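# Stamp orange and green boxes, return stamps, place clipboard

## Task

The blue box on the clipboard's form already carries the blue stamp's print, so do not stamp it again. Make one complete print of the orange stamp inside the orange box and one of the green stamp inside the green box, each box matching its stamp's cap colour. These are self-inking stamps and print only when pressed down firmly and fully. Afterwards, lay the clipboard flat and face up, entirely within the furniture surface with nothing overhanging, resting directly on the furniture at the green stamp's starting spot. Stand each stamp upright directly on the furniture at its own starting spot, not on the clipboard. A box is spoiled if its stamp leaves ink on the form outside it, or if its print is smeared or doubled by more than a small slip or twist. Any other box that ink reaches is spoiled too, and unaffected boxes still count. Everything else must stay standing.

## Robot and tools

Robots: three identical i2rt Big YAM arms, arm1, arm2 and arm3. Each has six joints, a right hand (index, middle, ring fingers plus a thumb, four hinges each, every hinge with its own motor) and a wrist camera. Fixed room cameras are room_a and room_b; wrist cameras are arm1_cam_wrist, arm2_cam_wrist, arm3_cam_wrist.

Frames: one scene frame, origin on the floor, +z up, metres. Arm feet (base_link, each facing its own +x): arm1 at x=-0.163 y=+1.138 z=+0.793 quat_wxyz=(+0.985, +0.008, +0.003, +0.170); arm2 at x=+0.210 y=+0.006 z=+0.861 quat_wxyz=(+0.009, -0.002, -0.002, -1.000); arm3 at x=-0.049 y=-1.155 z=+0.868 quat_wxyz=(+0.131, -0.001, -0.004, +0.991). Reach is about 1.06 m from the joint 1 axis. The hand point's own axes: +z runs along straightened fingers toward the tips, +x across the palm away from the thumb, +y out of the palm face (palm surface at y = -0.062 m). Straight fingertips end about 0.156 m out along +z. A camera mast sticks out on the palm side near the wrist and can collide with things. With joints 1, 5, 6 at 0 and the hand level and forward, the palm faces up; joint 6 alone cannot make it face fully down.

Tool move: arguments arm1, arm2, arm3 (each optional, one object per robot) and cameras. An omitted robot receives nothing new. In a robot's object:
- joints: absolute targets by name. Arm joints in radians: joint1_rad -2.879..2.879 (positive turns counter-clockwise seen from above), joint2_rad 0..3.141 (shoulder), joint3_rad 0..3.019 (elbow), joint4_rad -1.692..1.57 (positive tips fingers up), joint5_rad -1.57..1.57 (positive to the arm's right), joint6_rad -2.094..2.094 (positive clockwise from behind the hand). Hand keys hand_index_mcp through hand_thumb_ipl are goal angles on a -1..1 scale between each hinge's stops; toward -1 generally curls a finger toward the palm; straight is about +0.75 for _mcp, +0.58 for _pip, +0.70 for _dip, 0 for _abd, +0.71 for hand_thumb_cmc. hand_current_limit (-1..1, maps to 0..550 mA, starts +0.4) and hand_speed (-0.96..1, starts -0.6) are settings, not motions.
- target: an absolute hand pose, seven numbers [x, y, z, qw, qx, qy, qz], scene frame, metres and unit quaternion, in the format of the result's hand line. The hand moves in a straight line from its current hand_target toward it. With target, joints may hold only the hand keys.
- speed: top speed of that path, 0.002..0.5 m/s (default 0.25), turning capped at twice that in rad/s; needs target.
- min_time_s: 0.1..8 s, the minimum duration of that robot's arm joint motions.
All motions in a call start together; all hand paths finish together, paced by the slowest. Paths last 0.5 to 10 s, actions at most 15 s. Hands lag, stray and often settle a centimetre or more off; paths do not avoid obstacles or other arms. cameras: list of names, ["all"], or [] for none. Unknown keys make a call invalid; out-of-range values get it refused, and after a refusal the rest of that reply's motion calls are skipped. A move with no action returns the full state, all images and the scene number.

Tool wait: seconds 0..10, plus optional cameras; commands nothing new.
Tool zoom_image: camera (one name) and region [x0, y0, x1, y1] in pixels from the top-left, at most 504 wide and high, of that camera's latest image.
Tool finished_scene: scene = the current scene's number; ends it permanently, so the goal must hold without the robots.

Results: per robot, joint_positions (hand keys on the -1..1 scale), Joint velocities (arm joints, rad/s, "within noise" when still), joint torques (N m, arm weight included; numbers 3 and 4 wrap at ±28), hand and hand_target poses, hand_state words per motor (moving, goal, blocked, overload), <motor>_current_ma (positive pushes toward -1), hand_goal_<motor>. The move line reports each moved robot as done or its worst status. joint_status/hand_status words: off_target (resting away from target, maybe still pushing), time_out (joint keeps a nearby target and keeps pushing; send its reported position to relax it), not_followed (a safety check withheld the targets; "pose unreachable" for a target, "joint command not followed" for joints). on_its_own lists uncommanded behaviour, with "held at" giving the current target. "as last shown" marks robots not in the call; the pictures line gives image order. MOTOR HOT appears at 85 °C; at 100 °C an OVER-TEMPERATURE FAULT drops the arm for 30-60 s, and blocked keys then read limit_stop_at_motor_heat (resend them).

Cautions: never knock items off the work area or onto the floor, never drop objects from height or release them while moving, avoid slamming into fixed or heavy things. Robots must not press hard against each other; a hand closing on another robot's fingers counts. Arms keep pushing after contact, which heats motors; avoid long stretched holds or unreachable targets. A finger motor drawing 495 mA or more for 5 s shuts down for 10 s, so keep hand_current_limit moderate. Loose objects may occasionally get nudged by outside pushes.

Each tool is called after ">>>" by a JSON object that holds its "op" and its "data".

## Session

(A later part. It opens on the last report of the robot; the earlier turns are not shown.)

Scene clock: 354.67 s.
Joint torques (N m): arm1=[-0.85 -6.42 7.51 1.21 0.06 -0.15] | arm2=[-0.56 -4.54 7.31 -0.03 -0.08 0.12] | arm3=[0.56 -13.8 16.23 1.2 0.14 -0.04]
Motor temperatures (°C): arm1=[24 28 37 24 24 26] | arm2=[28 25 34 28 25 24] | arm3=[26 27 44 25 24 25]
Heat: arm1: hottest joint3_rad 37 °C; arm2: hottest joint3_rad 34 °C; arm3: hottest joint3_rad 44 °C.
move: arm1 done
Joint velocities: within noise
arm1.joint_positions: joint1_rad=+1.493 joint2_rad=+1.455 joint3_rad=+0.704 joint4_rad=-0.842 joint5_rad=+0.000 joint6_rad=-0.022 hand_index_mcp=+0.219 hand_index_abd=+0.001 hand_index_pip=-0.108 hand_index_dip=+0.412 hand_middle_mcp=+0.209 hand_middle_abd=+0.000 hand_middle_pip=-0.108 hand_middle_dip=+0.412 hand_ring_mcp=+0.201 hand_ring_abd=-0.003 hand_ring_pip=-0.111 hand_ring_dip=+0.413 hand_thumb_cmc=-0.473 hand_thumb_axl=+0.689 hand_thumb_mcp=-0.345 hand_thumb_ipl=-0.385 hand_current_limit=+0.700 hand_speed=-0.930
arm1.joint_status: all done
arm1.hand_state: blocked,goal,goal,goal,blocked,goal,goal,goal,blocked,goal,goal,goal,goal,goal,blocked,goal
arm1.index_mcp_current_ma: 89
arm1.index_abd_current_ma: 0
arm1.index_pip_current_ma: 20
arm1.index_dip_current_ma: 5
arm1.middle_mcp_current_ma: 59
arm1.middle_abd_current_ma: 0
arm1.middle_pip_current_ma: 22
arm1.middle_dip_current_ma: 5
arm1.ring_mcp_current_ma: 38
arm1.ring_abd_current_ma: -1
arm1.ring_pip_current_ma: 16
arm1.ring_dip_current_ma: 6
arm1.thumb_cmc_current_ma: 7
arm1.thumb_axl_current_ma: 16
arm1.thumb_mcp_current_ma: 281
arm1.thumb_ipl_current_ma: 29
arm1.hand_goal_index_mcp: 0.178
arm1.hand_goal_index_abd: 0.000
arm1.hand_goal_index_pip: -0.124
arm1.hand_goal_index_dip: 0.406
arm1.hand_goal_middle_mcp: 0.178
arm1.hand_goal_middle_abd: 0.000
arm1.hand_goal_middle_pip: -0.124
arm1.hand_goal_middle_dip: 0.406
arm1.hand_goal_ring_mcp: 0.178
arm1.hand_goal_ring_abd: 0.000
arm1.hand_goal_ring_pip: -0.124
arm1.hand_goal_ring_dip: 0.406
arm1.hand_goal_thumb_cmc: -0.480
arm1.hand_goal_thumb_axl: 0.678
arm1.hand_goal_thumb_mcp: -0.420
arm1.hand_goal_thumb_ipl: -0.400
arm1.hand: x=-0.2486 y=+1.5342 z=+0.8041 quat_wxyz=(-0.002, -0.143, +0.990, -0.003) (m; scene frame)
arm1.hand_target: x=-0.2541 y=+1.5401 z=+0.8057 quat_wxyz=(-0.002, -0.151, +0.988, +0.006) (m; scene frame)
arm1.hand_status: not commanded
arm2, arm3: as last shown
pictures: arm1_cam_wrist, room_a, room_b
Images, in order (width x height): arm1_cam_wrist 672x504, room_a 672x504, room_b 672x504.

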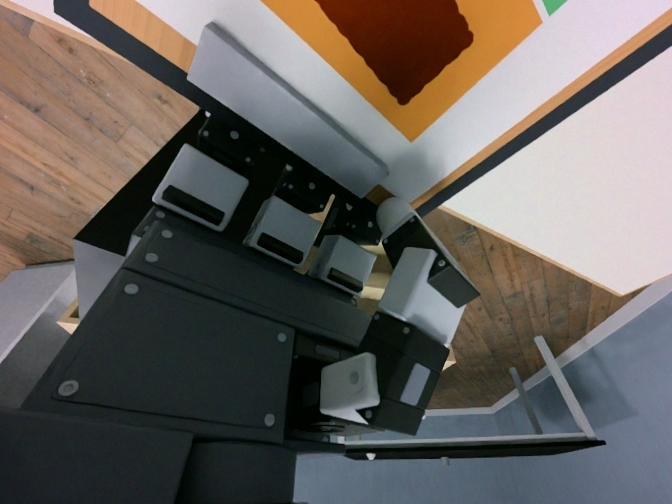

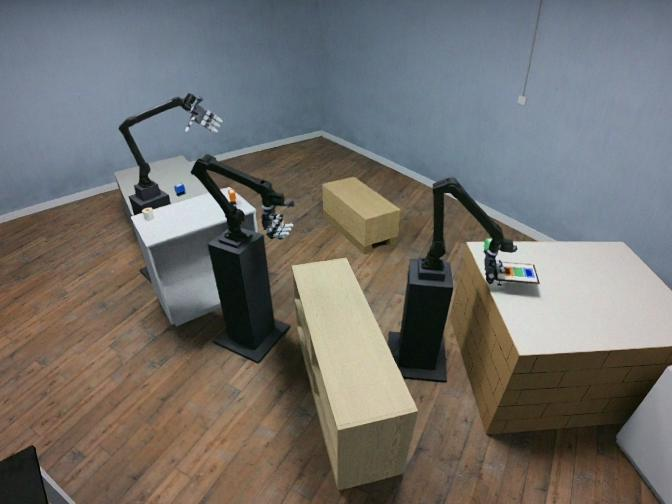

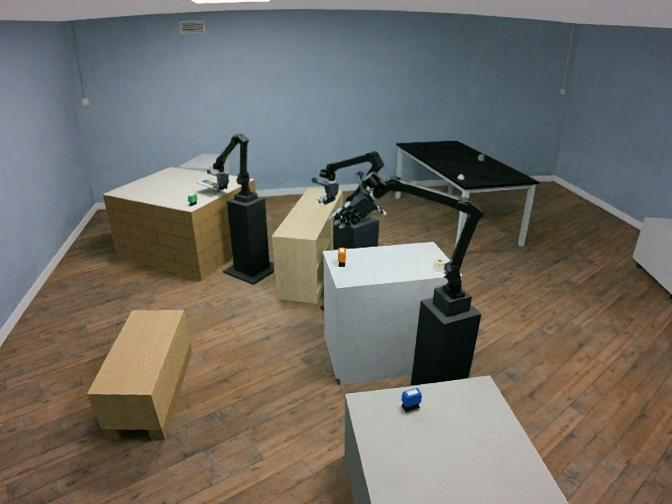

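>>> {"op": "move", "data": {"arm1": {"joints": {"joint1_rad": 0.722, "joint6_rad": -1.059}, "min_time_s": 4}, "cameras": ["room_a","room_b","arm1_cam_wrist"]}}

>>> {"op": "zoom_image", "data": {"camera": "room_a", "region": [400, 170, 672, 374]}}

Scene clock: 360.77 s.
Joint torques (N m): arm1=[-2.26 -6.3 7.36 0.83 -0.33 -0.19] | arm2=[-0.56 -4.66 7.28 -0.02 -0.09 0.13] | arm3=[0.56 -13.8 16.24 1.21 0.14 -0.04]
Motor temperatures (°C): arm1=[24 28 37 24 24 26] | arm2=[28 25 34 28 25 24] | arm3=[26 27 44 25 24 24]
Heat: arm1: hottest joint3_rad 37 °C; arm2: hottest joint3_rad 34 °C; arm3: hottest joint3_rad 44 °C.
move: arm1 done
Joint velocities: within noise
arm1.joint_positions: joint1_rad=+0.732 joint2_rad=+1.455 joint3_rad=+0.704 joint4_rad=-0.837 joint5_rad=+0.003 joint6_rad=-1.041 hand_index_mcp=+0.219 hand_index_abd=+0.001 hand_index_pip=-0.108 hand_index_dip=+0.412 hand_middle_mcp=+0.209 hand_middle_abd=+0.000 hand_middle_pip=-0.108 hand_middle_dip=+0.412 hand_ring_mcp=+0.201 hand_ring_abd=-0.003 hand_ring_pip=-0.111 hand_ring_dip=+0.413 hand_thumb_cmc=-0.473 hand_thumb_axl=+0.689 hand_thumb_mcp=-0.345 hand_thumb_ipl=-0.385 hand_current_limit=+0.700 hand_speed=-0.930
arm1.joint_status: all done
arm1.hand_state: blocked,goal,goal,goal,blocked,goal,goal,goal,blocked,goal,goal,goal,goal,goal,blocked,goal
arm1.index_mcp_current_ma: 89
arm1.index_abd_current_ma: 0
arm1.index_pip_current_ma: 20
arm1.index_dip_current_ma: 5
arm1.middle_mcp_current_ma: 59
arm1.middle_abd_current_ma: 0
arm1.middle_pip_current_ma: 22
arm1.middle_dip_current_ma: 5
arm1.ring_mcp_current_ma: 38
arm1.ring_abd_current_ma: -1
arm1.ring_pip_current_ma: 16
arm1.ring_dip_current_ma: 6
arm1.thumb_cmc_current_ma: 7
arm1.thumb_axl_current_ma: 16
arm1.thumb_mcp_current_ma: 281
arm1.thumb_ipl_current_ma: 29
arm1.hand_goal_index_mcp: 0.178
arm1.hand_goal_index_abd: 0.000
arm1.hand_goal_index_pip: -0.124
arm1.hand_goal_index_dip: 0.406
arm1.hand_goal_middle_mcp: 0.178
arm1.hand_goal_middle_abd: 0.000
arm1.hand_goal_middle_pip: -0.124
arm1.hand_goal_middle_dip: 0.406
arm1.hand_goal_ring_mcp: 0.178
arm1.hand_goal_ring_abd: 0.000
arm1.hand_goal_ring_pip: -0.124
arm1.hand_goal_ring_dip: 0.406
arm1.hand_goal_thumb_cmc: -0.480
arm1.hand_goal_thumb_axl: 0.678
arm1.hand_goal_thumb_mcp: -0.420
arm1.hand_goal_thumb_ipl: -0.400
arm1.hand: x=-0.0344 y=+1.5036 z=+0.8025 quat_wxyz=(-0.007, -0.269, +0.963, +0.001) (m; scene frame)
arm1.hand_target: x=-0.0299 y=+1.5070 z=+0.8035 quat_wxyz=(-0.003, -0.273, +0.962, +0.007) (m; scene frame)
arm1.hand_status: not commanded
arm2, arm3: as last shown
pictures: arm1_cam_wrist, room_a, room_b
Images, in order (width x height): arm1_cam_wrist 672x504, room_a 672x504, room_b 672x504.

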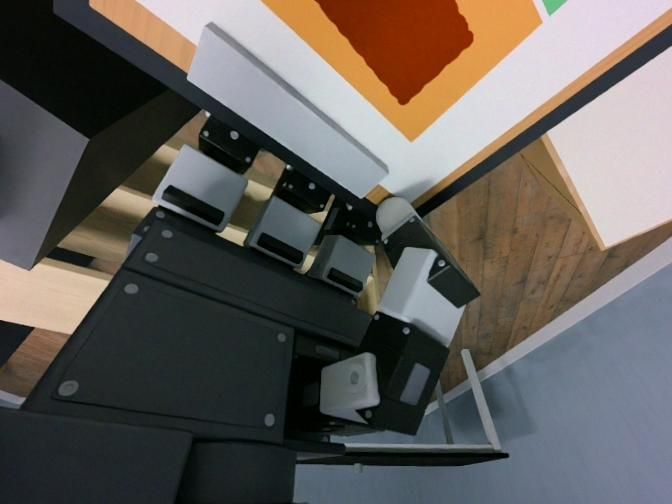

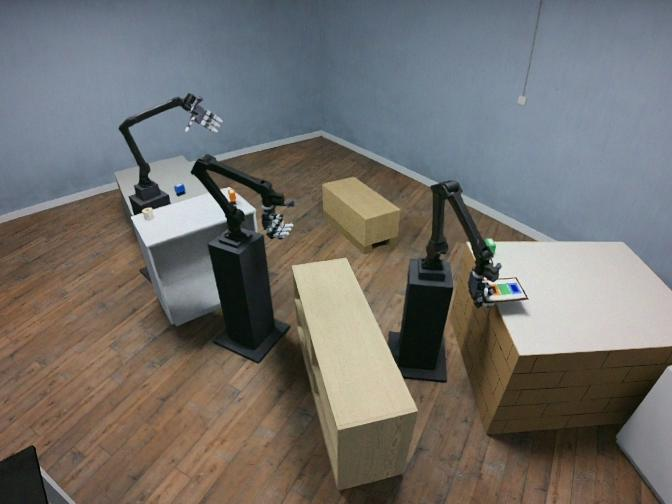

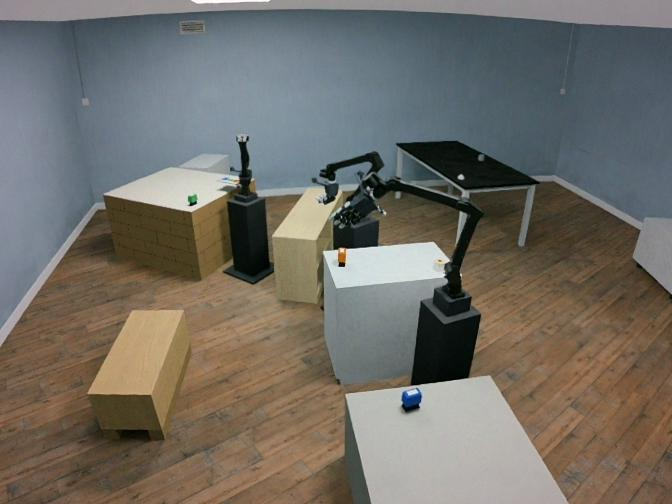

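Scaled by 1.853 from the camera's 672x504 image, which has a finer 960x720 frame.

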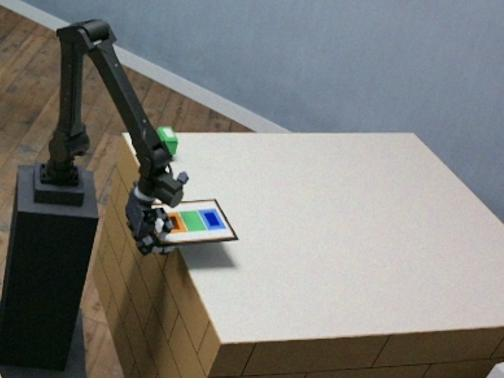

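>>> {"op": "zoom_image", "data": {"camera": "arm1_cam_wrist", "region": [460, 100, 672, 259]}}

Scaled by 2.377 from the camera's 672x504 image, which has a finer 960x720 frame.

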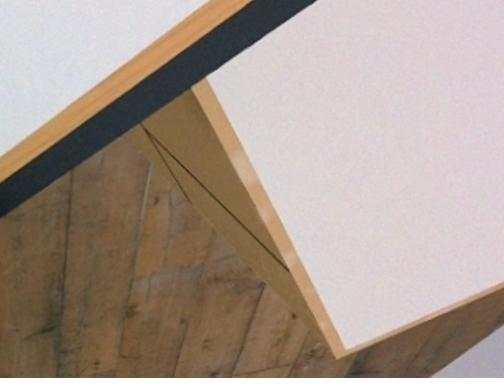

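>>> {"op": "move", "data": {"arm1": {"joints": {"joint2_rad": 1.617, "joint3_rad": 0.755, "joint4_rad": -0.684}, "min_time_s": 2.5}, "cameras": ["room_a","arm1_cam_wrist"]}}

>>> {"op": "zoom_image", "data": {"camera": "room_a", "region": [440, 200, 580, 305]}}

>>> {"op": "zoom_image", "data": {"camera": "arm1_cam_wrist", "region": [460, 60, 672, 259]}}

Scene clock: 368.20 s.
Joint torques (N m): arm1=[-2.37 -7.18 9.33 0.88 -0.34 -0.2] | arm2=[-0.62 -4.54 7.31 -0.03 -0.08 0.13] | arm3=[0.56 -13.86 16.23 1.21 0.14 -0.03]
Motor temperatures (°C): arm1=[24 28 37 24 25 26] | arm2=[28 25 34 28 25 24] | arm3=[26 27 44 25 24 24]
Heat: arm1: hottest joint3_rad 37 °C; arm2: hottest joint3_rad 34 °C; arm3: hottest joint3_rad 44 °C.
move: arm1 done
Joint velocities: within noise
arm1.joint_positions: joint1_rad=+0.732 joint2_rad=+1.607 joint3_rad=+0.717 joint4_rad=-0.696 joint5_rad=+0.003 joint6_rad=-1.043 hand_index_mcp=+0.219 hand_index_abd=+0.001 hand_index_pip=-0.108 hand_index_dip=+0.412 hand_middle_mcp=+0.209 hand_middle_abd=+0.000 hand_middle_pip=-0.108 hand_middle_dip=+0.412 hand_ring_mcp=+0.201 hand_ring_abd=-0.003 hand_ring_pip=-0.111 hand_ring_dip=+0.413 hand_thumb_cmc=-0.473 hand_thumb_axl=+0.689 hand_thumb_mcp=-0.345 hand_thumb_ipl=-0.385 hand_current_limit=+0.700 hand_speed=-0.930
arm1.joint_status: all done
arm1.hand_state: blocked,goal,goal,goal,blocked,goal,goal,goal,blocked,goal,goal,goal,goal,goal,blocked,goal
arm1.index_mcp_current_ma: 89
arm1.index_abd_current_ma: 0
arm1.index_pip_current_ma: 20
arm1.index_dip_current_ma: 5
arm1.middle_mcp_current_ma: 59
arm1.middle_abd_current_ma: 0
arm1.middle_pip_current_ma: 22
arm1.middle_dip_current_ma: 5
arm1.ring_mcp_current_ma: 38
arm1.ring_abd_current_ma: -1
arm1.ring_pip_current_ma: 16
arm1.ring_dip_current_ma: 6
arm1.thumb_cmc_current_ma: 7
arm1.thumb_axl_current_ma: 16
arm1.thumb_mcp_current_ma: 281
arm1.thumb_ipl_current_ma: 29
arm1.hand_goal_index_mcp: 0.178
arm1.hand_goal_index_abd: 0.000
arm1.hand_goal_index_pip: -0.124
arm1.hand_goal_index_dip: 0.406
arm1.hand_goal_middle_mcp: 0.178
arm1.hand_goal_middle_abd: 0.000
arm1.hand_goal_middle_pip: -0.124
arm1.hand_goal_middle_dip: 0.406
arm1.hand_goal_ring_mcp: 0.178
arm1.hand_goal_ring_abd: 0.000
arm1.hand_goal_ring_pip: -0.124
arm1.hand_goal_ring_dip: 0.406
arm1.hand_goal_thumb_cmc: -0.480
arm1.hand_goal_thumb_axl: 0.678
arm1.hand_goal_thumb_mcp: -0.420
arm1.hand_goal_thumb_ipl: -0.400
arm1.hand: x=-0.0257 y=+1.5212 z=+0.7584 quat_wxyz=(-0.006, -0.270, +0.963, +0.001) (m; scene frame)
arm1.hand_target: x=-0.0129 y=+1.5388 z=+0.7674 quat_wxyz=(+0.007, -0.273, +0.962, +0.017) (m; scene frame)
arm1.hand_status: not commanded
arm2, arm3: as last shown
pictures: arm1_cam_wrist, room_a
Images, in order (width x height): arm1_cam_wrist 672x504, room_a 672x504.

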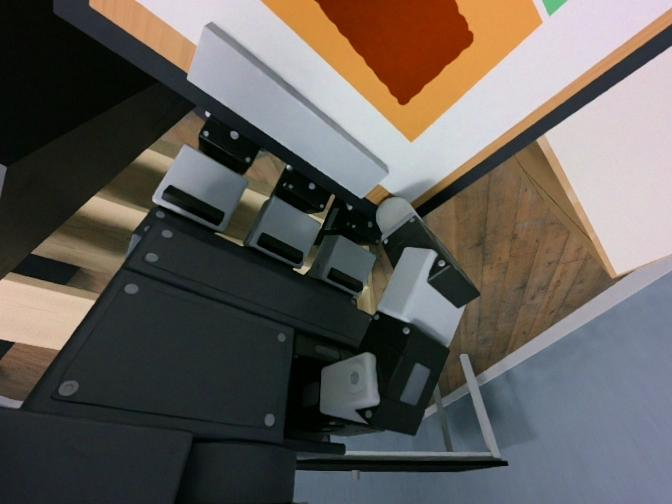

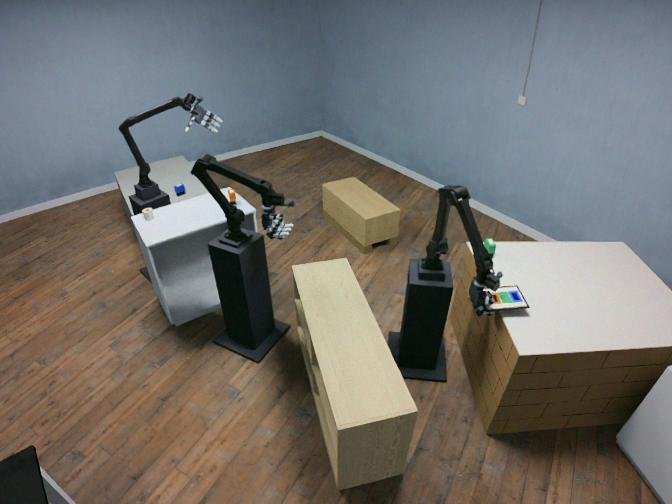

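Scaled by 3.600 from the camera's 672x504 image, which has a finer 960x720 frame.

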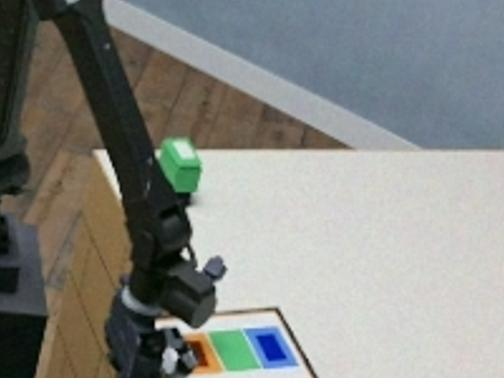

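Scaled by 2.377 from the camera's 672x504 image, which has a finer 960x720 frame.

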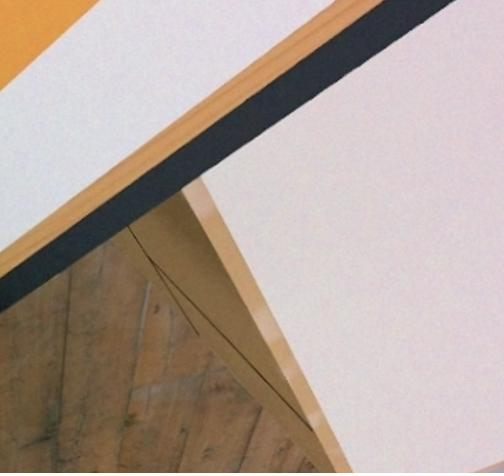

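>>> {"op": "move", "data": {"arm1": {"joints": {"joint2_rad": 1.649, "joint3_rad": 0.756, "joint4_rad": -0.651}, "min_time_s": 1.0}, "cameras": ["arm1_cam_wrist"]}}

>>> {"op": "zoom_image", "data": {"camera": "arm1_cam_wrist", "region": [400, 0, 672, 204]}}

Scene clock: 370.13 s.
Joint torques (N m): arm1=[-2.26 -7.24 9.21 0.9 -0.33 -0.21] | arm2=[-0.62 -4.6 7.3 -0.03 -0.08 0.13] | arm3=[0.56 -13.8 16.21 1.21 0.14 -0.04]
Motor temperatures (°C): arm1=[24 28 37 24 25 26] | arm2=[28 25 33 28 25 24] | arm3=[26 27 44 25 24 24]
Heat: arm1: hottest joint3_rad 37 °C; arm2: hottest joint3_rad 33 °C; arm3: hottest joint3_rad 44 °C.
move: arm1 done
Joint velocities: within noise
arm1.joint_positions: joint1_rad=+0.732 joint2_rad=+1.638 joint3_rad=+0.717 joint4_rad=-0.663 joint5_rad=+0.003 joint6_rad=-1.043 hand_index_mcp=+0.219 hand_index_abd=+0.001 hand_index_pip=-0.108 hand_index_dip=+0.412 hand_middle_mcp=+0.209 hand_middle_abd=+0.000 hand_middle_pip=-0.108 hand_middle_dip=+0.412 hand_ring_mcp=+0.201 hand_ring_abd=-0.003 hand_ring_pip=-0.111 hand_ring_dip=+0.413 hand_thumb_cmc=-0.473 hand_thumb_axl=+0.689 hand_thumb_mcp=-0.345 hand_thumb_ipl=-0.385 hand_current_limit=+0.700 hand_speed=-0.930
arm1.joint_status: all done
arm1.hand_state: blocked,goal,goal,goal,blocked,goal,goal,goal,blocked,goal,goal,goal,goal,goal,blocked,goal
arm1.index_mcp_current_ma: 89
arm1.index_abd_current_ma: 0
arm1.index_pip_current_ma: 20
arm1.index_dip_current_ma: 5
arm1.middle_mcp_current_ma: 59
arm1.middle_abd_current_ma: 0
arm1.middle_pip_current_ma: 22
arm1.middle_dip_current_ma: 5
arm1.ring_mcp_current_ma: 38
arm1.ring_abd_current_ma: -1
arm1.ring_pip_current_ma: 16
arm1.ring_dip_current_ma: 6
arm1.thumb_cmc_current_ma: 7
arm1.thumb_axl_current_ma: 16
arm1.thumb_mcp_current_ma: 281
arm1.thumb_ipl_current_ma: 29
arm1.hand_goal_index_mcp: 0.178
arm1.hand_goal_index_abd: 0.000
arm1.hand_goal_index_pip: -0.124
arm1.hand_goal_index_dip: 0.406
arm1.hand_goal_middle_mcp: 0.178
arm1.hand_goal_middle_abd: 0.000
arm1.hand_goal_middle_pip: -0.124
arm1.hand_goal_middle_dip: 0.406
arm1.hand_goal_ring_mcp: 0.178
arm1.hand_goal_ring_abd: 0.000
arm1.hand_goal_ring_pip: -0.124
arm1.hand_goal_ring_dip: 0.406
arm1.hand_goal_thumb_cmc: -0.480
arm1.hand_goal_thumb_axl: 0.678
arm1.hand_goal_thumb_mcp: -0.420
arm1.hand_goal_thumb_ipl: -0.400
arm1.hand: x=-0.0244 y=+1.5238 z=+0.7485 quat_wxyz=(-0.005, -0.270, +0.963, +0.002) (m; scene frame)
arm1.hand_target: x=-0.0114 y=+1.5418 z=+0.7570 quat_wxyz=(+0.008, -0.273, +0.962, +0.018) (m; scene frame)
arm1.hand_status: not commanded
arm2, arm3: as last shown
pictures: arm1_cam_wrist
Images, in order (width x height): arm1_cam_wrist 672x504.

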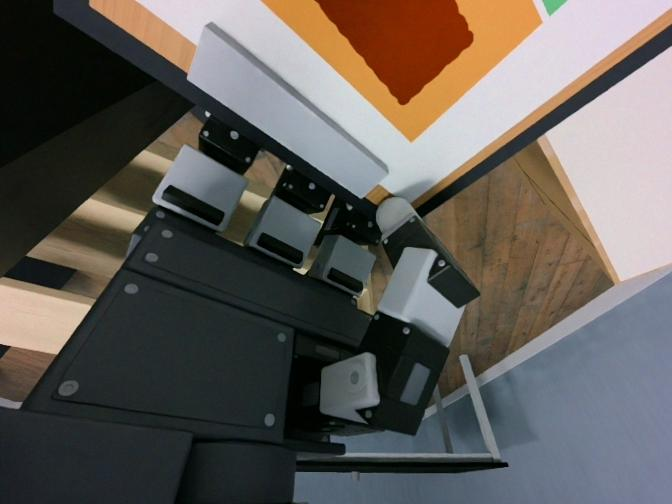

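Scaled by 1.853 from the camera's 672x504 image, which has a finer 960x720 frame.

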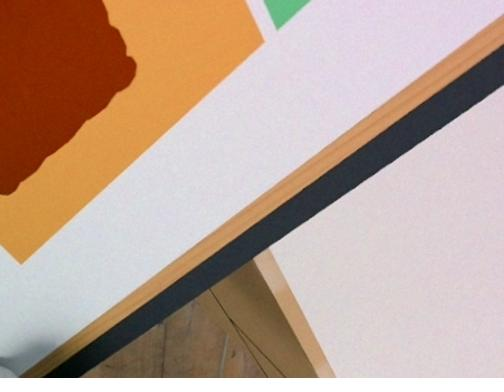

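>>> {"op": "move", "data": {"arm1": {"joints": {"joint2_rad": 1.680, "joint3_rad": 0.756, "joint4_rad": -0.618}, "min_time_s": 1.0}, "cameras": ["arm1_cam_wrist","room_a"]}}

>>> {"op": "zoom_image", "data": {"camera": "room_a", "region": [460, 250, 560, 325]}}

Scene clock: 371.63 s.
Joint torques (N m): arm1=[-2.32 -7.53 8.73 0.87 -0.32 -0.2] | arm2=[-0.62 -4.6 7.3 -0.03 -0.08 0.12] | arm3=[0.56 -13.8 16.23 1.2 0.14 -0.04]
Motor temperatures (°C): arm1=[24 28 37 24 25 26] | arm2=[28 25 33 28 25 24] | arm3=[26 27 44 25 24 24]
Heat: arm1: hottest joint3_rad 37 °C; arm2: hottest joint3_rad 33 °C; arm3: hottest joint3_rad 44 °C.
move: arm1 done
Joint velocities: within noise
arm1.joint_positions: joint1_rad=+0.732 joint2_rad=+1.669 joint3_rad=+0.720 joint4_rad=-0.630 joint5_rad=+0.003 joint6_rad=-1.043 hand_index_mcp=+0.219 hand_index_abd=+0.001 hand_index_pip=-0.108 hand_index_dip=+0.412 hand_middle_mcp=+0.209 hand_middle_abd=+0.000 hand_middle_pip=-0.108 hand_middle_dip=+0.412 hand_ring_mcp=+0.201 hand_ring_abd=-0.003 hand_ring_pip=-0.111 hand_ring_dip=+0.413 hand_thumb_cmc=-0.473 hand_thumb_axl=+0.689 hand_thumb_mcp=-0.345 hand_thumb_ipl=-0.385 hand_current_limit=+0.700 hand_speed=-0.930
arm1.joint_status: all done
arm1.hand_state: blocked,goal,goal,goal,blocked,goal,goal,goal,blocked,goal,goal,goal,goal,goal,blocked,goal
arm1.index_mcp_current_ma: 89
arm1.index_abd_current_ma: 0
arm1.index_pip_current_ma: 20
arm1.index_dip_current_ma: 5
arm1.middle_mcp_current_ma: 59
arm1.middle_abd_current_ma: 0
arm1.middle_pip_current_ma: 22
arm1.middle_dip_current_ma: 5
arm1.ring_mcp_current_ma: 38
arm1.ring_abd_current_ma: -1
arm1.ring_pip_current_ma: 16
arm1.ring_dip_current_ma: 6
arm1.thumb_cmc_current_ma: 7
arm1.thumb_axl_current_ma: 16
arm1.thumb_mcp_current_ma: 281
arm1.thumb_ipl_current_ma: 29
arm1.hand_goal_index_mcp: 0.178
arm1.hand_goal_index_abd: 0.000
arm1.hand_goal_index_pip: -0.124
arm1.hand_goal_index_dip: 0.406
arm1.hand_goal_middle_mcp: 0.178
arm1.hand_goal_middle_abd: 0.000
arm1.hand_goal_middle_pip: -0.124
arm1.hand_goal_middle_dip: 0.406
arm1.hand_goal_ring_mcp: 0.178
arm1.hand_goal_ring_abd: 0.000
arm1.hand_goal_ring_pip: -0.124
arm1.hand_goal_ring_dip: 0.406
arm1.hand_goal_thumb_cmc: -0.480
arm1.hand_goal_thumb_axl: 0.678
arm1.hand_goal_thumb_mcp: -0.420
arm1.hand_goal_thumb_ipl: -0.400
arm1.hand: x=-0.0225 y=+1.5276 z=+0.7394 quat_wxyz=(-0.004, -0.270, +0.963, +0.004) (m; scene frame)
arm1.hand_target: x=-0.0103 y=+1.5441 z=+0.7466 quat_wxyz=(+0.008, -0.273, +0.962, +0.018) (m; scene frame)
arm1.hand_status: not commanded
arm2: as last shown
arm3.joint_positions: joint1_rad=-0.453 joint2_rad=+1.347 joint3_rad=+1.634 joint4_rad=-0.983 joint5_rad=+0.015 joint6_rad=+1.042 hand_index_mcp=+0.755 hand_index_abd=+0.000 hand_index_pip=+0.577 hand_index_dip=+0.696 hand_middle_mcp=+0.756 hand_middle_abd=+0.000 hand_middle_pip=+0.577 hand_middle_dip=+0.696 hand_ring_mcp=+0.756 hand_ring_abd=+0.000 hand_ring_pip=+0.577 hand_ring_dip=+0.696 hand_thumb_cmc=+0.715 hand_thumb_axl=+0.677 hand_thumb_mcp=+0.225 hand_thumb_ipl=+0.168 hand_current_limit=+0.400 hand_speed=-0.600
arm3.joint_status: not commanded
arm3.hand_state: goal,goal,goal,goal,goal,goal,goal,goal,goal,goal,goal,goal,goal,goal,goal,goal
arm3.index_mcp_current_ma: 2
arm3.index_abd_current_ma: 0
arm3.index_pip_current_ma: 1
arm3.index_dip_current_ma: 0
arm3.middle_mcp_current_ma: 3
arm3.middle_abd_current_ma: 0
arm3.middle_pip_current_ma: 1
arm3.middle_dip_current_ma: 0
arm3.ring_mcp_current_ma: 3
arm3.ring_abd_current_ma: 0
arm3.ring_pip_current_ma: 1
arm3.ring_dip_current_ma: 0
arm3.thumb_cmc_current_ma: 2
arm3.thumb_axl_current_ma: -1
arm3.thumb_mcp_current_ma: -2
arm3.thumb_ipl_current_ma: -1
arm3.hand_goal_index_mcp: 0.754
arm3.hand_goal_index_abd: 0.000
arm3.hand_goal_index_pip: 0.576
arm3.hand_goal_index_dip: 0.696
arm3.hand_goal_middle_mcp: 0.754
arm3.hand_goal_middle_abd: 0.000
arm3.hand_goal_middle_pip: 0.576
arm3.hand_goal_middle_dip: 0.696
arm3.hand_goal_ring_mcp: 0.754
arm3.hand_goal_ring_abd: 0.000
arm3.hand_goal_ring_pip: 0.576
arm3.hand_goal_ring_dip: 0.696
arm3.hand_goal_thumb_cmc: 0.714
arm3.hand_goal_thumb_axl: 0.678
arm3.hand_goal_thumb_mcp: 0.226
arm3.hand_goal_thumb_ipl: 0.168
arm3.hand: x=-0.4257 y=-0.7152 z=+1.3526 quat_wxyz=(-0.339, +0.086, +0.901, +0.256) (m; scene frame)
arm3.hand_target: x=-0.4266 y=-0.7165 z=+1.3735 quat_wxyz=(-0.348, +0.086, +0.896, +0.263) (m; scene frame)
arm3.hand_status: not commanded
pictures: arm1_cam_wrist, room_a
Images, in order (width x height): arm1_cam_wrist 672x504, room_a 672x504.

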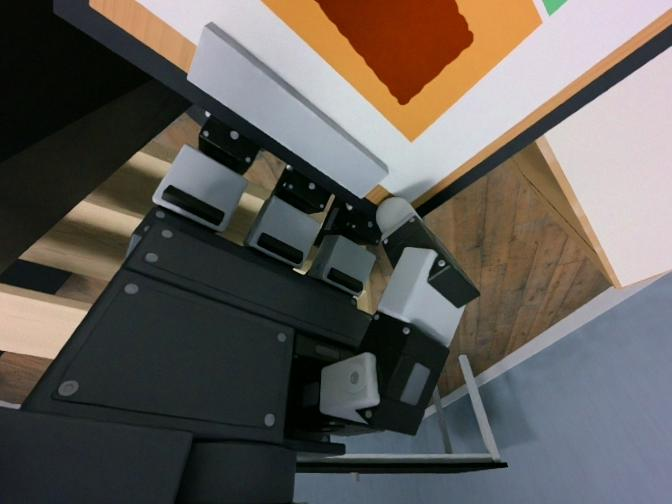

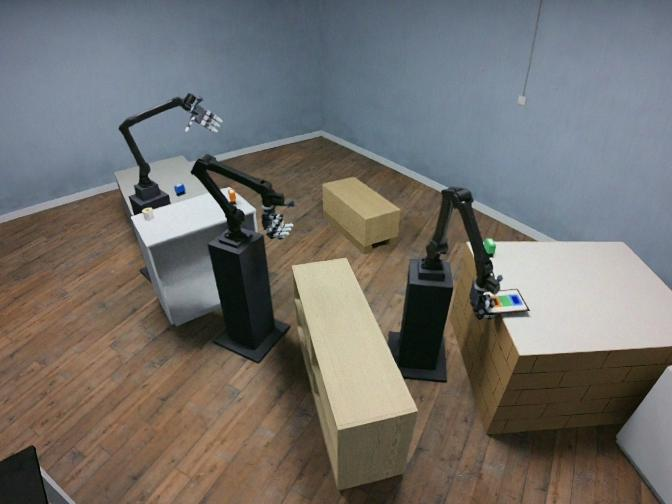

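Scaled by 5.040 from the camera's 672x504 image, which has a finer 960x720 frame.

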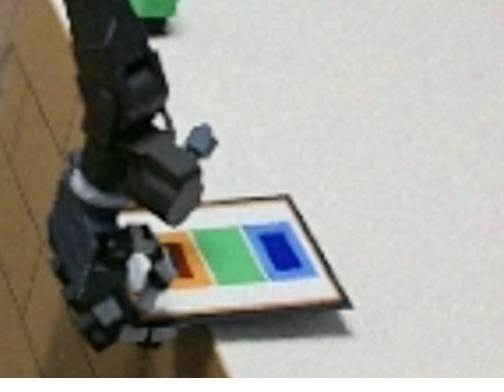

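>>> {"op": "move", "data": {"arm1": {"joints": {"joint2_rad": 1.712, "joint3_rad": 0.757, "joint4_rad": -0.585}, "min_time_s": 1.0}, "cameras": ["arm1_cam_wrist","room_a"]}}

>>> {"op": "zoom_image", "data": {"camera": "room_a", "region": [460, 250, 560, 325]}}

Scene clock: 373.10 s.
Joint torques (N m): arm1=[-2.2 -7.65 8.64 0.88 -0.33 -0.2] | arm2=[-0.56 -4.6 7.3 -0.03 -0.09 0.13] | arm3=[0.56 -13.86 16.23 1.21 0.14 -0.04]
Motor temperatures (°C): arm1=[24 28 37 24 25 26] | arm2=[28 25 33 28 25 24] | arm3=[26 27 44 25 24 24]
Heat: arm1: hottest joint3_rad 37 °C; arm2: hottest joint3_rad 33 °C; arm3: hottest joint3_rad 44 °C.
move: arm1 done
Joint velocities: within noise
arm1.joint_positions: joint1_rad=+0.732 joint2_rad=+1.701 joint3_rad=+0.720 joint4_rad=-0.597 joint5_rad=+0.003 joint6_rad=-1.043 hand_index_mcp=+0.219 hand_index_abd=+0.001 hand_index_pip=-0.108 hand_index_dip=+0.412 hand_middle_mcp=+0.209 hand_middle_abd=+0.000 hand_middle_pip=-0.108 hand_middle_dip=+0.412 hand_ring_mcp=+0.201 hand_ring_abd=-0.003 hand_ring_pip=-0.111 hand_ring_dip=+0.413 hand_thumb_cmc=-0.473 hand_thumb_axl=+0.689 hand_thumb_mcp=-0.345 hand_thumb_ipl=-0.385 hand_current_limit=+0.700 hand_speed=-0.930
arm1.joint_status: all done
arm1.hand_state: blocked,goal,goal,goal,blocked,goal,goal,goal,blocked,goal,goal,goal,goal,goal,blocked,goal
arm1.index_mcp_current_ma: 89
arm1.index_abd_current_ma: 0
arm1.index_pip_current_ma: 20
arm1.index_dip_current_ma: 5
arm1.middle_mcp_current_ma: 59
arm1.middle_abd_current_ma: 0
arm1.middle_pip_current_ma: 22
arm1.middle_dip_current_ma: 5
arm1.ring_mcp_current_ma: 38
arm1.ring_abd_current_ma: -1
arm1.ring_pip_current_ma: 16
arm1.ring_dip_current_ma: 6
arm1.thumb_cmc_current_ma: 7
arm1.thumb_axl_current_ma: 16
arm1.thumb_mcp_current_ma: 281
arm1.thumb_ipl_current_ma: 29
arm1.hand_goal_index_mcp: 0.178
arm1.hand_goal_index_abd: 0.000
arm1.hand_goal_index_pip: -0.124
arm1.hand_goal_index_dip: 0.406
arm1.hand_goal_middle_mcp: 0.178
arm1.hand_goal_middle_abd: 0.000
arm1.hand_goal_middle_pip: -0.124
arm1.hand_goal_middle_dip: 0.406
arm1.hand_goal_ring_mcp: 0.178
arm1.hand_goal_ring_abd: 0.000
arm1.hand_goal_ring_pip: -0.124
arm1.hand_goal_ring_dip: 0.406
arm1.hand_goal_thumb_cmc: -0.480
arm1.hand_goal_thumb_axl: 0.678
arm1.hand_goal_thumb_mcp: -0.420
arm1.hand_goal_thumb_ipl: -0.400
arm1.hand: x=-0.0216 y=+1.5295 z=+0.7290 quat_wxyz=(-0.003, -0.270, +0.963, +0.004) (m; scene frame)
arm1.hand_target: x=-0.0090 y=+1.5467 z=+0.7361 quat_wxyz=(+0.009, -0.273, +0.962, +0.019) (m; scene frame)
arm1.hand_status: not commanded
arm2.joint_positions: joint1_rad=-1.280 joint2_rad=+1.008 joint3_rad=+0.625 joint4_rad=-1.152 joint5_rad=+0.002 joint6_rad=+0.005 hand_index_mcp=+0.192 hand_index_abd=-0.002 hand_index_pip=-0.117 hand_index_dip=+0.410 hand_middle_mcp=+0.193 hand_middle_abd=-0.002 hand_middle_pip=-0.117 hand_middle_dip=+0.409 hand_ring_mcp=+0.194 hand_ring_abd=-0.002 hand_ring_pip=-0.117 hand_ring_dip=+0.410 hand_thumb_cmc=-0.568 hand_thumb_axl=+0.679 hand_thumb_mcp=+0.220 hand_thumb_ipl=-0.802 hand_current_limit=+0.700 hand_speed=-0.880
arm2.joint_status: not commanded
arm2.hand_state: goal,goal,goal,goal,goal,goal,goal,goal,goal,goal,goal,goal,goal,goal,goal,goal
arm2.index_mcp_current_ma: 58
arm2.index_abd_current_ma: -6
arm2.index_pip_current_ma: 27
arm2.index_dip_current_ma: 12
arm2.middle_mcp_current_ma: 63
arm2.middle_abd_current_ma: -7
arm2.middle_pip_current_ma: 25
arm2.middle_dip_current_ma: 10
arm2.ring_mcp_current_ma: 66
arm2.ring_abd_current_ma: -4
arm2.ring_pip_current_ma: 25
arm2.ring_dip_current_ma: 13
arm2.thumb_cmc_current_ma: 6
arm2.thumb_axl_current_ma: 4
arm2.thumb_mcp_current_ma: -17
arm2.thumb_ipl_current_ma: 10
arm2.hand_goal_index_mcp: 0.178
arm2.hand_goal_index_abd: 0.000
arm2.hand_goal_index_pip: -0.124
arm2.hand_goal_index_dip: 0.406
arm2.hand_goal_middle_mcp: 0.178
arm2.hand_goal_middle_abd: 0.000
arm2.hand_goal_middle_pip: -0.124
arm2.hand_goal_middle_dip: 0.406
arm2.hand_goal_ring_mcp: 0.178
arm2.hand_goal_ring_abd: 0.000
arm2.hand_goal_ring_pip: -0.124
arm2.hand_goal_ring_dip: 0.406
arm2.hand_goal_thumb_cmc: -0.570
arm2.hand_goal_thumb_axl: 0.678
arm2.hand_goal_thumb_mcp: 0.224
arm2.hand_goal_thumb_ipl: -0.804
arm2.hand: x=+0.1345 y=+0.3231 z=+0.9596 quat_wxyz=(+0.004, +0.151, -0.988, -0.016) (m; scene frame)
arm2.hand_target: x=+0.1384 y=+0.3195 z=+0.9586 quat_wxyz=(+0.004, +0.144, -0.989, -0.012) (m; scene frame)
arm2.hand_status: not commanded
arm3: as last shown
pictures: arm1_cam_wrist, room_a
Images, in order (width x height): arm1_cam_wrist 672x504, room_a 672x504.

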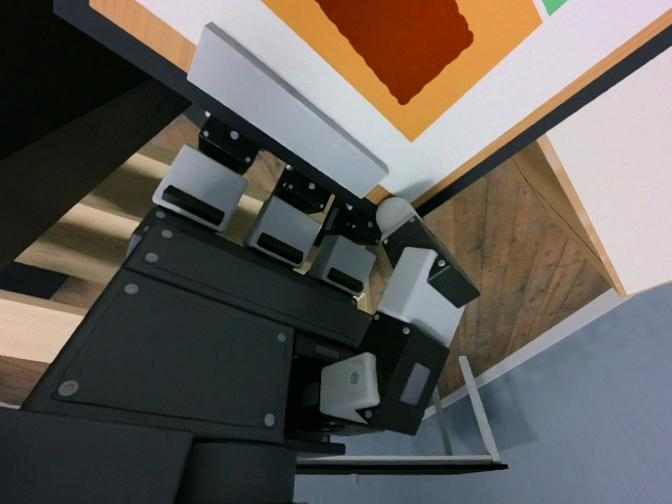

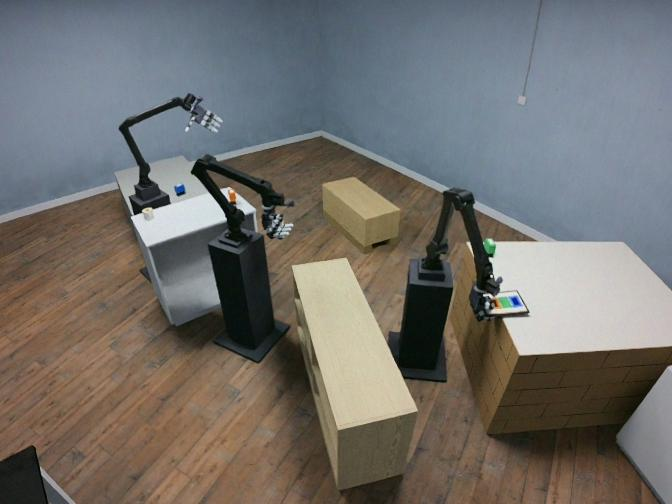

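Scaled by 5.040 from the camera's 672x504 image, which has a finer 960x720 frame.

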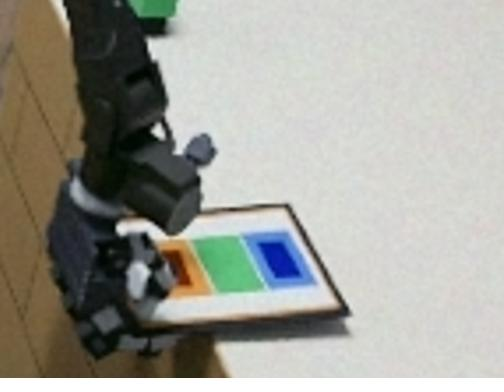

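>>> {"op": "move", "data": {"arm1": {"joints": {"joint2_rad": 1.735, "joint3_rad": 0.703, "joint4_rad": -0.536, "joint6_rad": -0.978}, "min_time_s": 1.5}, "cameras": ["arm1_cam_wrist","room_a"]}}

>>> {"op": "zoom_image", "data": {"camera": "room_a", "region": [460, 250, 560, 325]}}

>>> {"op": "zoom_image", "data": {"camera": "arm1_cam_wrist", "region": [460, 60, 672, 259]}}

Scene clock: 375.80 s.
Joint torques (N m): arm1=[-2.32 -7.71 5.22 0.94 -0.32 0.08] | arm2=[-0.62 -4.54 7.3 -0.05 -0.09 0.13] | arm3=[0.62 -13.8 16.23 1.21 0.14 -0.04]
Motor temperatures (°C): arm1=[24 28 36 24 25 26] | arm2=[28 25 33 28 25 24] | arm3=[26 27 44 25 24 24]
Heat: arm1: hottest joint3_rad 36 °C; arm2: hottest joint3_rad 33 °C; arm3: hottest joint3_rad 44 °C.
move: arm1 done
Joint velocities: within noise
arm1.joint_positions: joint1_rad=+0.732 joint2_rad=+1.724 joint3_rad=+0.701 joint4_rad=-0.549 joint5_rad=+0.003 joint6_rad=-0.995 hand_index_mcp=+0.219 hand_index_abd=+0.001 hand_index_pip=-0.108 hand_index_dip=+0.412 hand_middle_mcp=+0.209 hand_middle_abd=+0.000 hand_middle_pip=-0.108 hand_middle_dip=+0.412 hand_ring_mcp=+0.201 hand_ring_abd=-0.003 hand_ring_pip=-0.111 hand_ring_dip=+0.413 hand_thumb_cmc=-0.473 hand_thumb_axl=+0.689 hand_thumb_mcp=-0.345 hand_thumb_ipl=-0.385 hand_current_limit=+0.700 hand_speed=-0.930
arm1.joint_status: all done
arm1.hand_state: blocked,goal,goal,goal,blocked,goal,goal,goal,blocked,goal,goal,goal,goal,goal,blocked,goal
arm1.index_mcp_current_ma: 89
arm1.index_abd_current_ma: 0
arm1.index_pip_current_ma: 20
arm1.index_dip_current_ma: 5
arm1.middle_mcp_current_ma: 59
arm1.middle_abd_current_ma: 0
arm1.middle_pip_current_ma: 22
arm1.middle_dip_current_ma: 5
arm1.ring_mcp_current_ma: 38
arm1.ring_abd_current_ma: -1
arm1.ring_pip_current_ma: 16
arm1.ring_dip_current_ma: 6
arm1.thumb_cmc_current_ma: 7
arm1.thumb_axl_current_ma: 16
arm1.thumb_mcp_current_ma: 281
arm1.thumb_ipl_current_ma: 29
arm1.hand_goal_index_mcp: 0.178
arm1.hand_goal_index_abd: 0.000
arm1.hand_goal_index_pip: -0.124
arm1.hand_goal_index_dip: 0.406
arm1.hand_goal_middle_mcp: 0.178
arm1.hand_goal_middle_abd: 0.000
arm1.hand_goal_middle_pip: -0.124
arm1.hand_goal_middle_dip: 0.406
arm1.hand_goal_ring_mcp: 0.178
arm1.hand_goal_ring_abd: 0.000
arm1.hand_goal_ring_pip: -0.124
arm1.hand_goal_ring_dip: 0.406
arm1.hand_goal_thumb_cmc: -0.480
arm1.hand_goal_thumb_axl: 0.678
arm1.hand_goal_thumb_mcp: -0.420
arm1.hand_goal_thumb_ipl: -0.400
arm1.hand: x=-0.0195 y=+1.5275 z=+0.7178 quat_wxyz=(-0.001, -0.247, +0.969, +0.006) (m; scene frame)
arm1.hand_target: x=-0.0134 y=+1.5286 z=+0.7153 quat_wxyz=(-0.001, -0.234, +0.972, +0.009) (m; scene frame)
arm1.hand_status: not commanded
arm2, arm3: as last shown
pictures: arm1_cam_wrist, room_a
Images, in order (width x height): arm1_cam_wrist 672x504, room_a 672x504.

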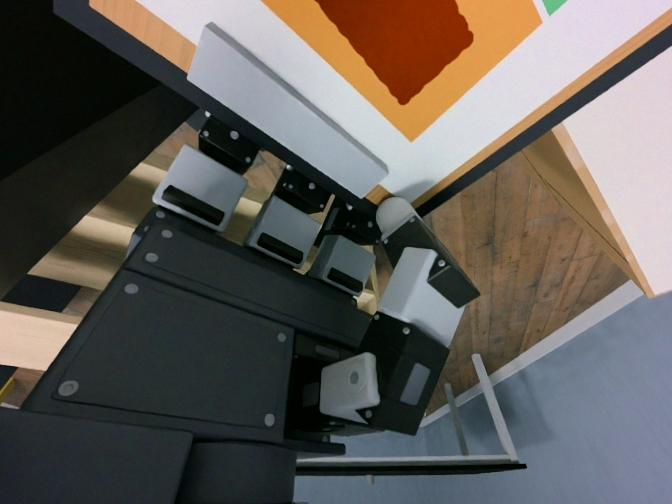

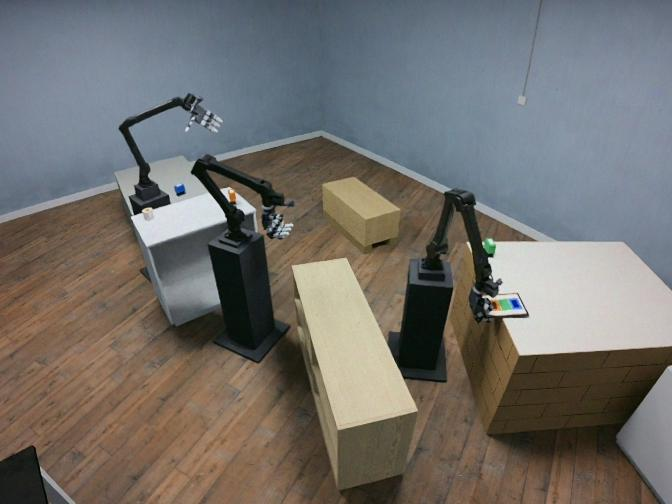

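Scaled by 5.040 from the camera's 672x504 image, which has a finer 960x720 frame.

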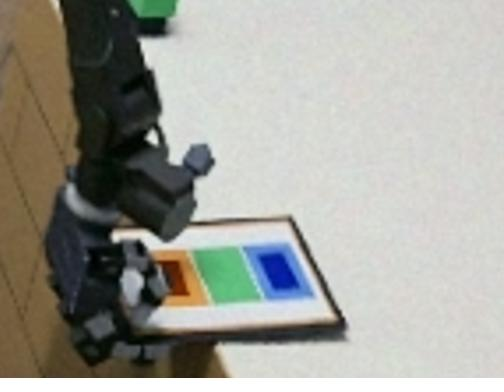

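Scaled by 2.377 from the camera's 672x504 image, which has a finer 960x720 frame.

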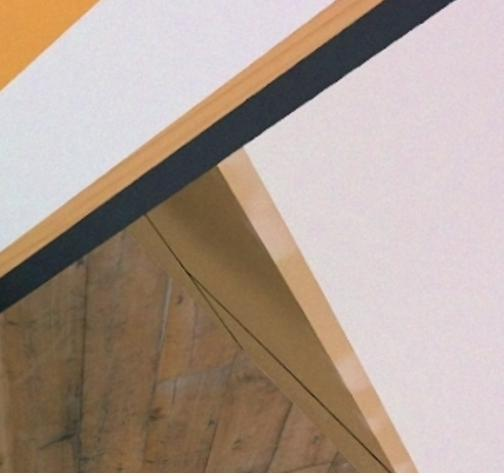

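>>> {"op": "move", "data": {"arm1": {"joints": {"joint2_rad": 1.750, "joint3_rad": 0.7015, "joint4_rad": -0.520}, "min_time_s": 1.0}, "cameras": ["room_a"]}}

>>> {"op": "zoom_image", "data": {"camera": "room_a", "region": [460, 250, 560, 325]}}

Scene clock: 377.40 s.
Joint torques (N m): arm1=[-2.2 -7.77 4.98 0.94 -0.32 0.09] | arm2=[-0.62 -4.48 7.3 -0.03 -0.08 0.13] | arm3=[0.56 -13.8 16.21 1.22 0.14 -0.04]
Motor temperatures (°C): arm1=[24 28 36 24 25 26] | arm2=[28 25 33 28 25 24] | arm3=[26 27 44 25 24 24]
Heat: arm1: hottest joint3_rad 36 °C; arm2: hottest joint3_rad 33 °C; arm3: hottest joint3_rad 44 °C.
move: arm1 done
Joint velocities: within noise
arm1.joint_positions: joint1_rad=+0.732 joint2_rad=+1.739 joint3_rad=+0.701 joint4_rad=-0.533 joint5_rad=+0.003 joint6_rad=-0.994 hand_index_mcp=+0.219 hand_index_abd=+0.001 hand_index_pip=-0.108 hand_index_dip=+0.412 hand_middle_mcp=+0.209 hand_middle_abd=+0.000 hand_middle_pip=-0.108 hand_middle_dip=+0.412 hand_ring_mcp=+0.201 hand_ring_abd=-0.003 hand_ring_pip=-0.111 hand_ring_dip=+0.413 hand_thumb_cmc=-0.473 hand_thumb_axl=+0.689 hand_thumb_mcp=-0.345 hand_thumb_ipl=-0.385 hand_current_limit=+0.700 hand_speed=-0.930
arm1.joint_status: all done
arm1.hand_state: blocked,goal,goal,goal,blocked,goal,goal,goal,blocked,goal,goal,goal,goal,goal,blocked,goal
arm1.index_mcp_current_ma: 89
arm1.index_abd_current_ma: 0
arm1.index_pip_current_ma: 20
arm1.index_dip_current_ma: 5
arm1.middle_mcp_current_ma: 59
arm1.middle_abd_current_ma: 0
arm1.middle_pip_current_ma: 22
arm1.middle_dip_current_ma: 5
arm1.ring_mcp_current_ma: 38
arm1.ring_abd_current_ma: -1
arm1.ring_pip_current_ma: 16
arm1.ring_dip_current_ma: 6
arm1.thumb_cmc_current_ma: 7
arm1.thumb_axl_current_ma: 16
arm1.thumb_mcp_current_ma: 281
arm1.thumb_ipl_current_ma: 29
arm1.hand_goal_index_mcp: 0.178
arm1.hand_goal_index_abd: 0.000
arm1.hand_goal_index_pip: -0.124
arm1.hand_goal_index_dip: 0.406
arm1.hand_goal_middle_mcp: 0.178
arm1.hand_goal_middle_abd: 0.000
arm1.hand_goal_middle_pip: -0.124
arm1.hand_goal_middle_dip: 0.406
arm1.hand_goal_ring_mcp: 0.178
arm1.hand_goal_ring_abd: 0.000
arm1.hand_goal_ring_pip: -0.124
arm1.hand_goal_ring_dip: 0.406
arm1.hand_goal_thumb_cmc: -0.480
arm1.hand_goal_thumb_axl: 0.678
arm1.hand_goal_thumb_mcp: -0.420
arm1.hand_goal_thumb_ipl: -0.400
arm1.hand: x=-0.0191 y=+1.5282 z=+0.7132 quat_wxyz=(-0.001, -0.246, +0.969, +0.007) (m; scene frame)
arm1.hand_target: x=-0.0136 y=+1.5284 z=+0.7100 quat_wxyz=(-0.001, -0.233, +0.972, +0.009) (m; scene frame)
arm1.hand_status: not commanded
arm2, arm3: as last shown
pictures: room_a
Images, in order (width x height): room_a 672x504.

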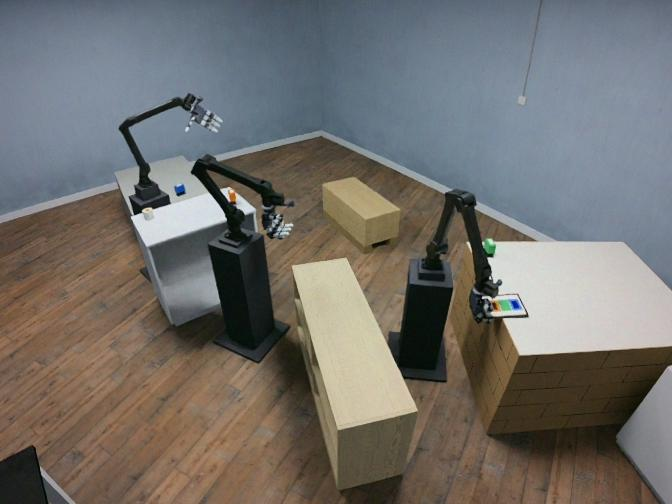

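Scaled by 5.040 from the camera's 672x504 image, which has a finer 960x720 frame.

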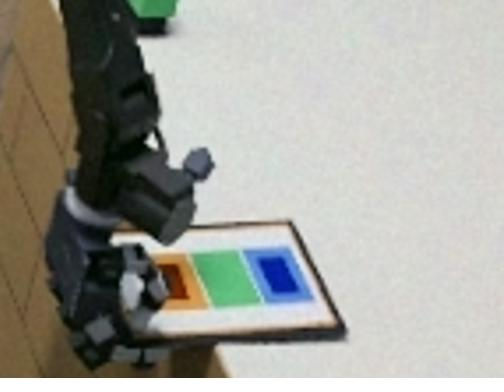

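>>> {"op": "move", "data": {"arm1": {"joints": {"joint2_rad": 1.763, "joint3_rad": 0.700, "joint4_rad": -0.506}, "min_time_s": 1.0}, "cameras": ["room_a"]}}

>>> {"op": "zoom_image", "data": {"camera": "room_a", "region": [460, 250, 560, 325]}}

Scene clock: 378.83 s.
Joint torques (N m): arm1=[-2.2 -7.77 4.79 0.96 -0.32 0.08] | arm2=[-0.56 -4.54 7.3 -0.03 -0.09 0.12] | arm3=[0.56 -13.86 16.23 1.2 0.14 -0.04]
Motor temperatures (°C): arm1=[24 28 36 24 25 26] | arm2=[28 25 33 28 25 24] | arm3=[26 27 44 25 24 24]
Heat: arm1: hottest joint3_rad 36 °C; arm2: hottest joint3_rad 33 °C; arm3: hottest joint3_rad 44 °C.
move: arm1 done
Joint velocities: within noise
arm1.joint_positions: joint1_rad=+0.732 joint2_rad=+1.750 joint3_rad=+0.701 joint4_rad=-0.519 joint5_rad=+0.003 joint6_rad=-0.994 hand_index_mcp=+0.219 hand_index_abd=+0.001 hand_index_pip=-0.108 hand_index_dip=+0.412 hand_middle_mcp=+0.209 hand_middle_abd=+0.000 hand_middle_pip=-0.108 hand_middle_dip=+0.412 hand_ring_mcp=+0.201 hand_ring_abd=-0.003 hand_ring_pip=-0.111 hand_ring_dip=+0.413 hand_thumb_cmc=-0.473 hand_thumb_axl=+0.689 hand_thumb_mcp=-0.345 hand_thumb_ipl=-0.385 hand_current_limit=+0.700 hand_speed=-0.930
arm1.joint_status: all done
arm1.hand_state: blocked,goal,goal,goal,blocked,goal,goal,goal,blocked,goal,goal,goal,goal,goal,blocked,goal
arm1.index_mcp_current_ma: 89
arm1.index_abd_current_ma: 0
arm1.index_pip_current_ma: 20
arm1.index_dip_current_ma: 5
arm1.middle_mcp_current_ma: 59
arm1.middle_abd_current_ma: 0
arm1.middle_pip_current_ma: 22
arm1.middle_dip_current_ma: 5
arm1.ring_mcp_current_ma: 38
arm1.ring_abd_current_ma: -1
arm1.ring_pip_current_ma: 16
arm1.ring_dip_current_ma: 6
arm1.thumb_cmc_current_ma: 7
arm1.thumb_axl_current_ma: 16
arm1.thumb_mcp_current_ma: 281
arm1.thumb_ipl_current_ma: 29
arm1.hand_goal_index_mcp: 0.178
arm1.hand_goal_index_abd: 0.000
arm1.hand_goal_index_pip: -0.124
arm1.hand_goal_index_dip: 0.406
arm1.hand_goal_middle_mcp: 0.178
arm1.hand_goal_middle_abd: 0.000
arm1.hand_goal_middle_pip: -0.124
arm1.hand_goal_middle_dip: 0.406
arm1.hand_goal_ring_mcp: 0.178
arm1.hand_goal_ring_abd: 0.000
arm1.hand_goal_ring_pip: -0.124
arm1.hand_goal_ring_dip: 0.406
arm1.hand_goal_thumb_cmc: -0.480
arm1.hand_goal_thumb_axl: 0.678
arm1.hand_goal_thumb_mcp: -0.420
arm1.hand_goal_thumb_ipl: -0.400
arm1.hand: x=-0.0186 y=+1.5293 z=+0.7098 quat_wxyz=(+0.000, -0.246, +0.969, +0.008) (m; scene frame)
arm1.hand_target: x=-0.0137 y=+1.5284 z=+0.7056 quat_wxyz=(-0.001, -0.233, +0.972, +0.009) (m; scene frame)
arm1.hand_status: not commanded
arm2, arm3: as last shown
pictures: room_a
Images, in order (width x height): room_a 672x504.

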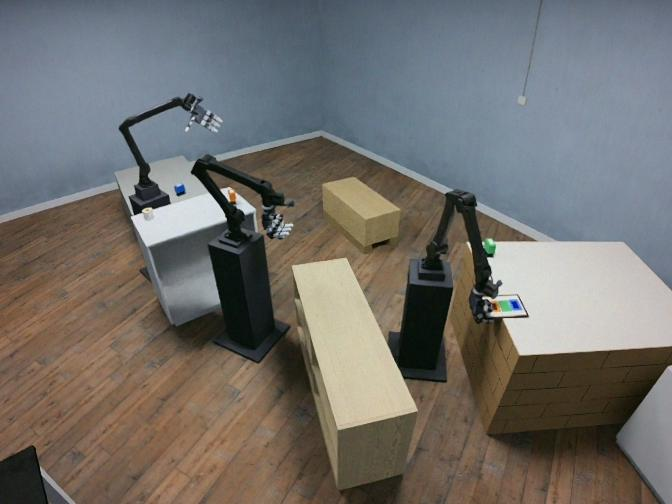

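Scaled by 5.040 from the camera's 672x504 image, which has a finer 960x720 frame.

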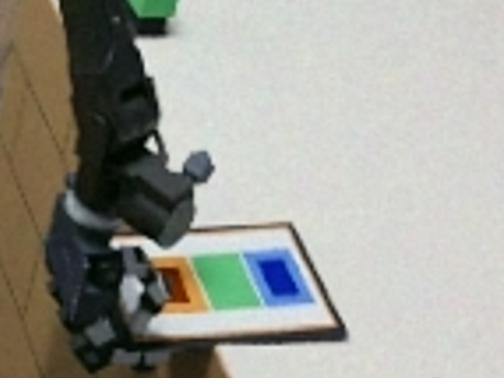

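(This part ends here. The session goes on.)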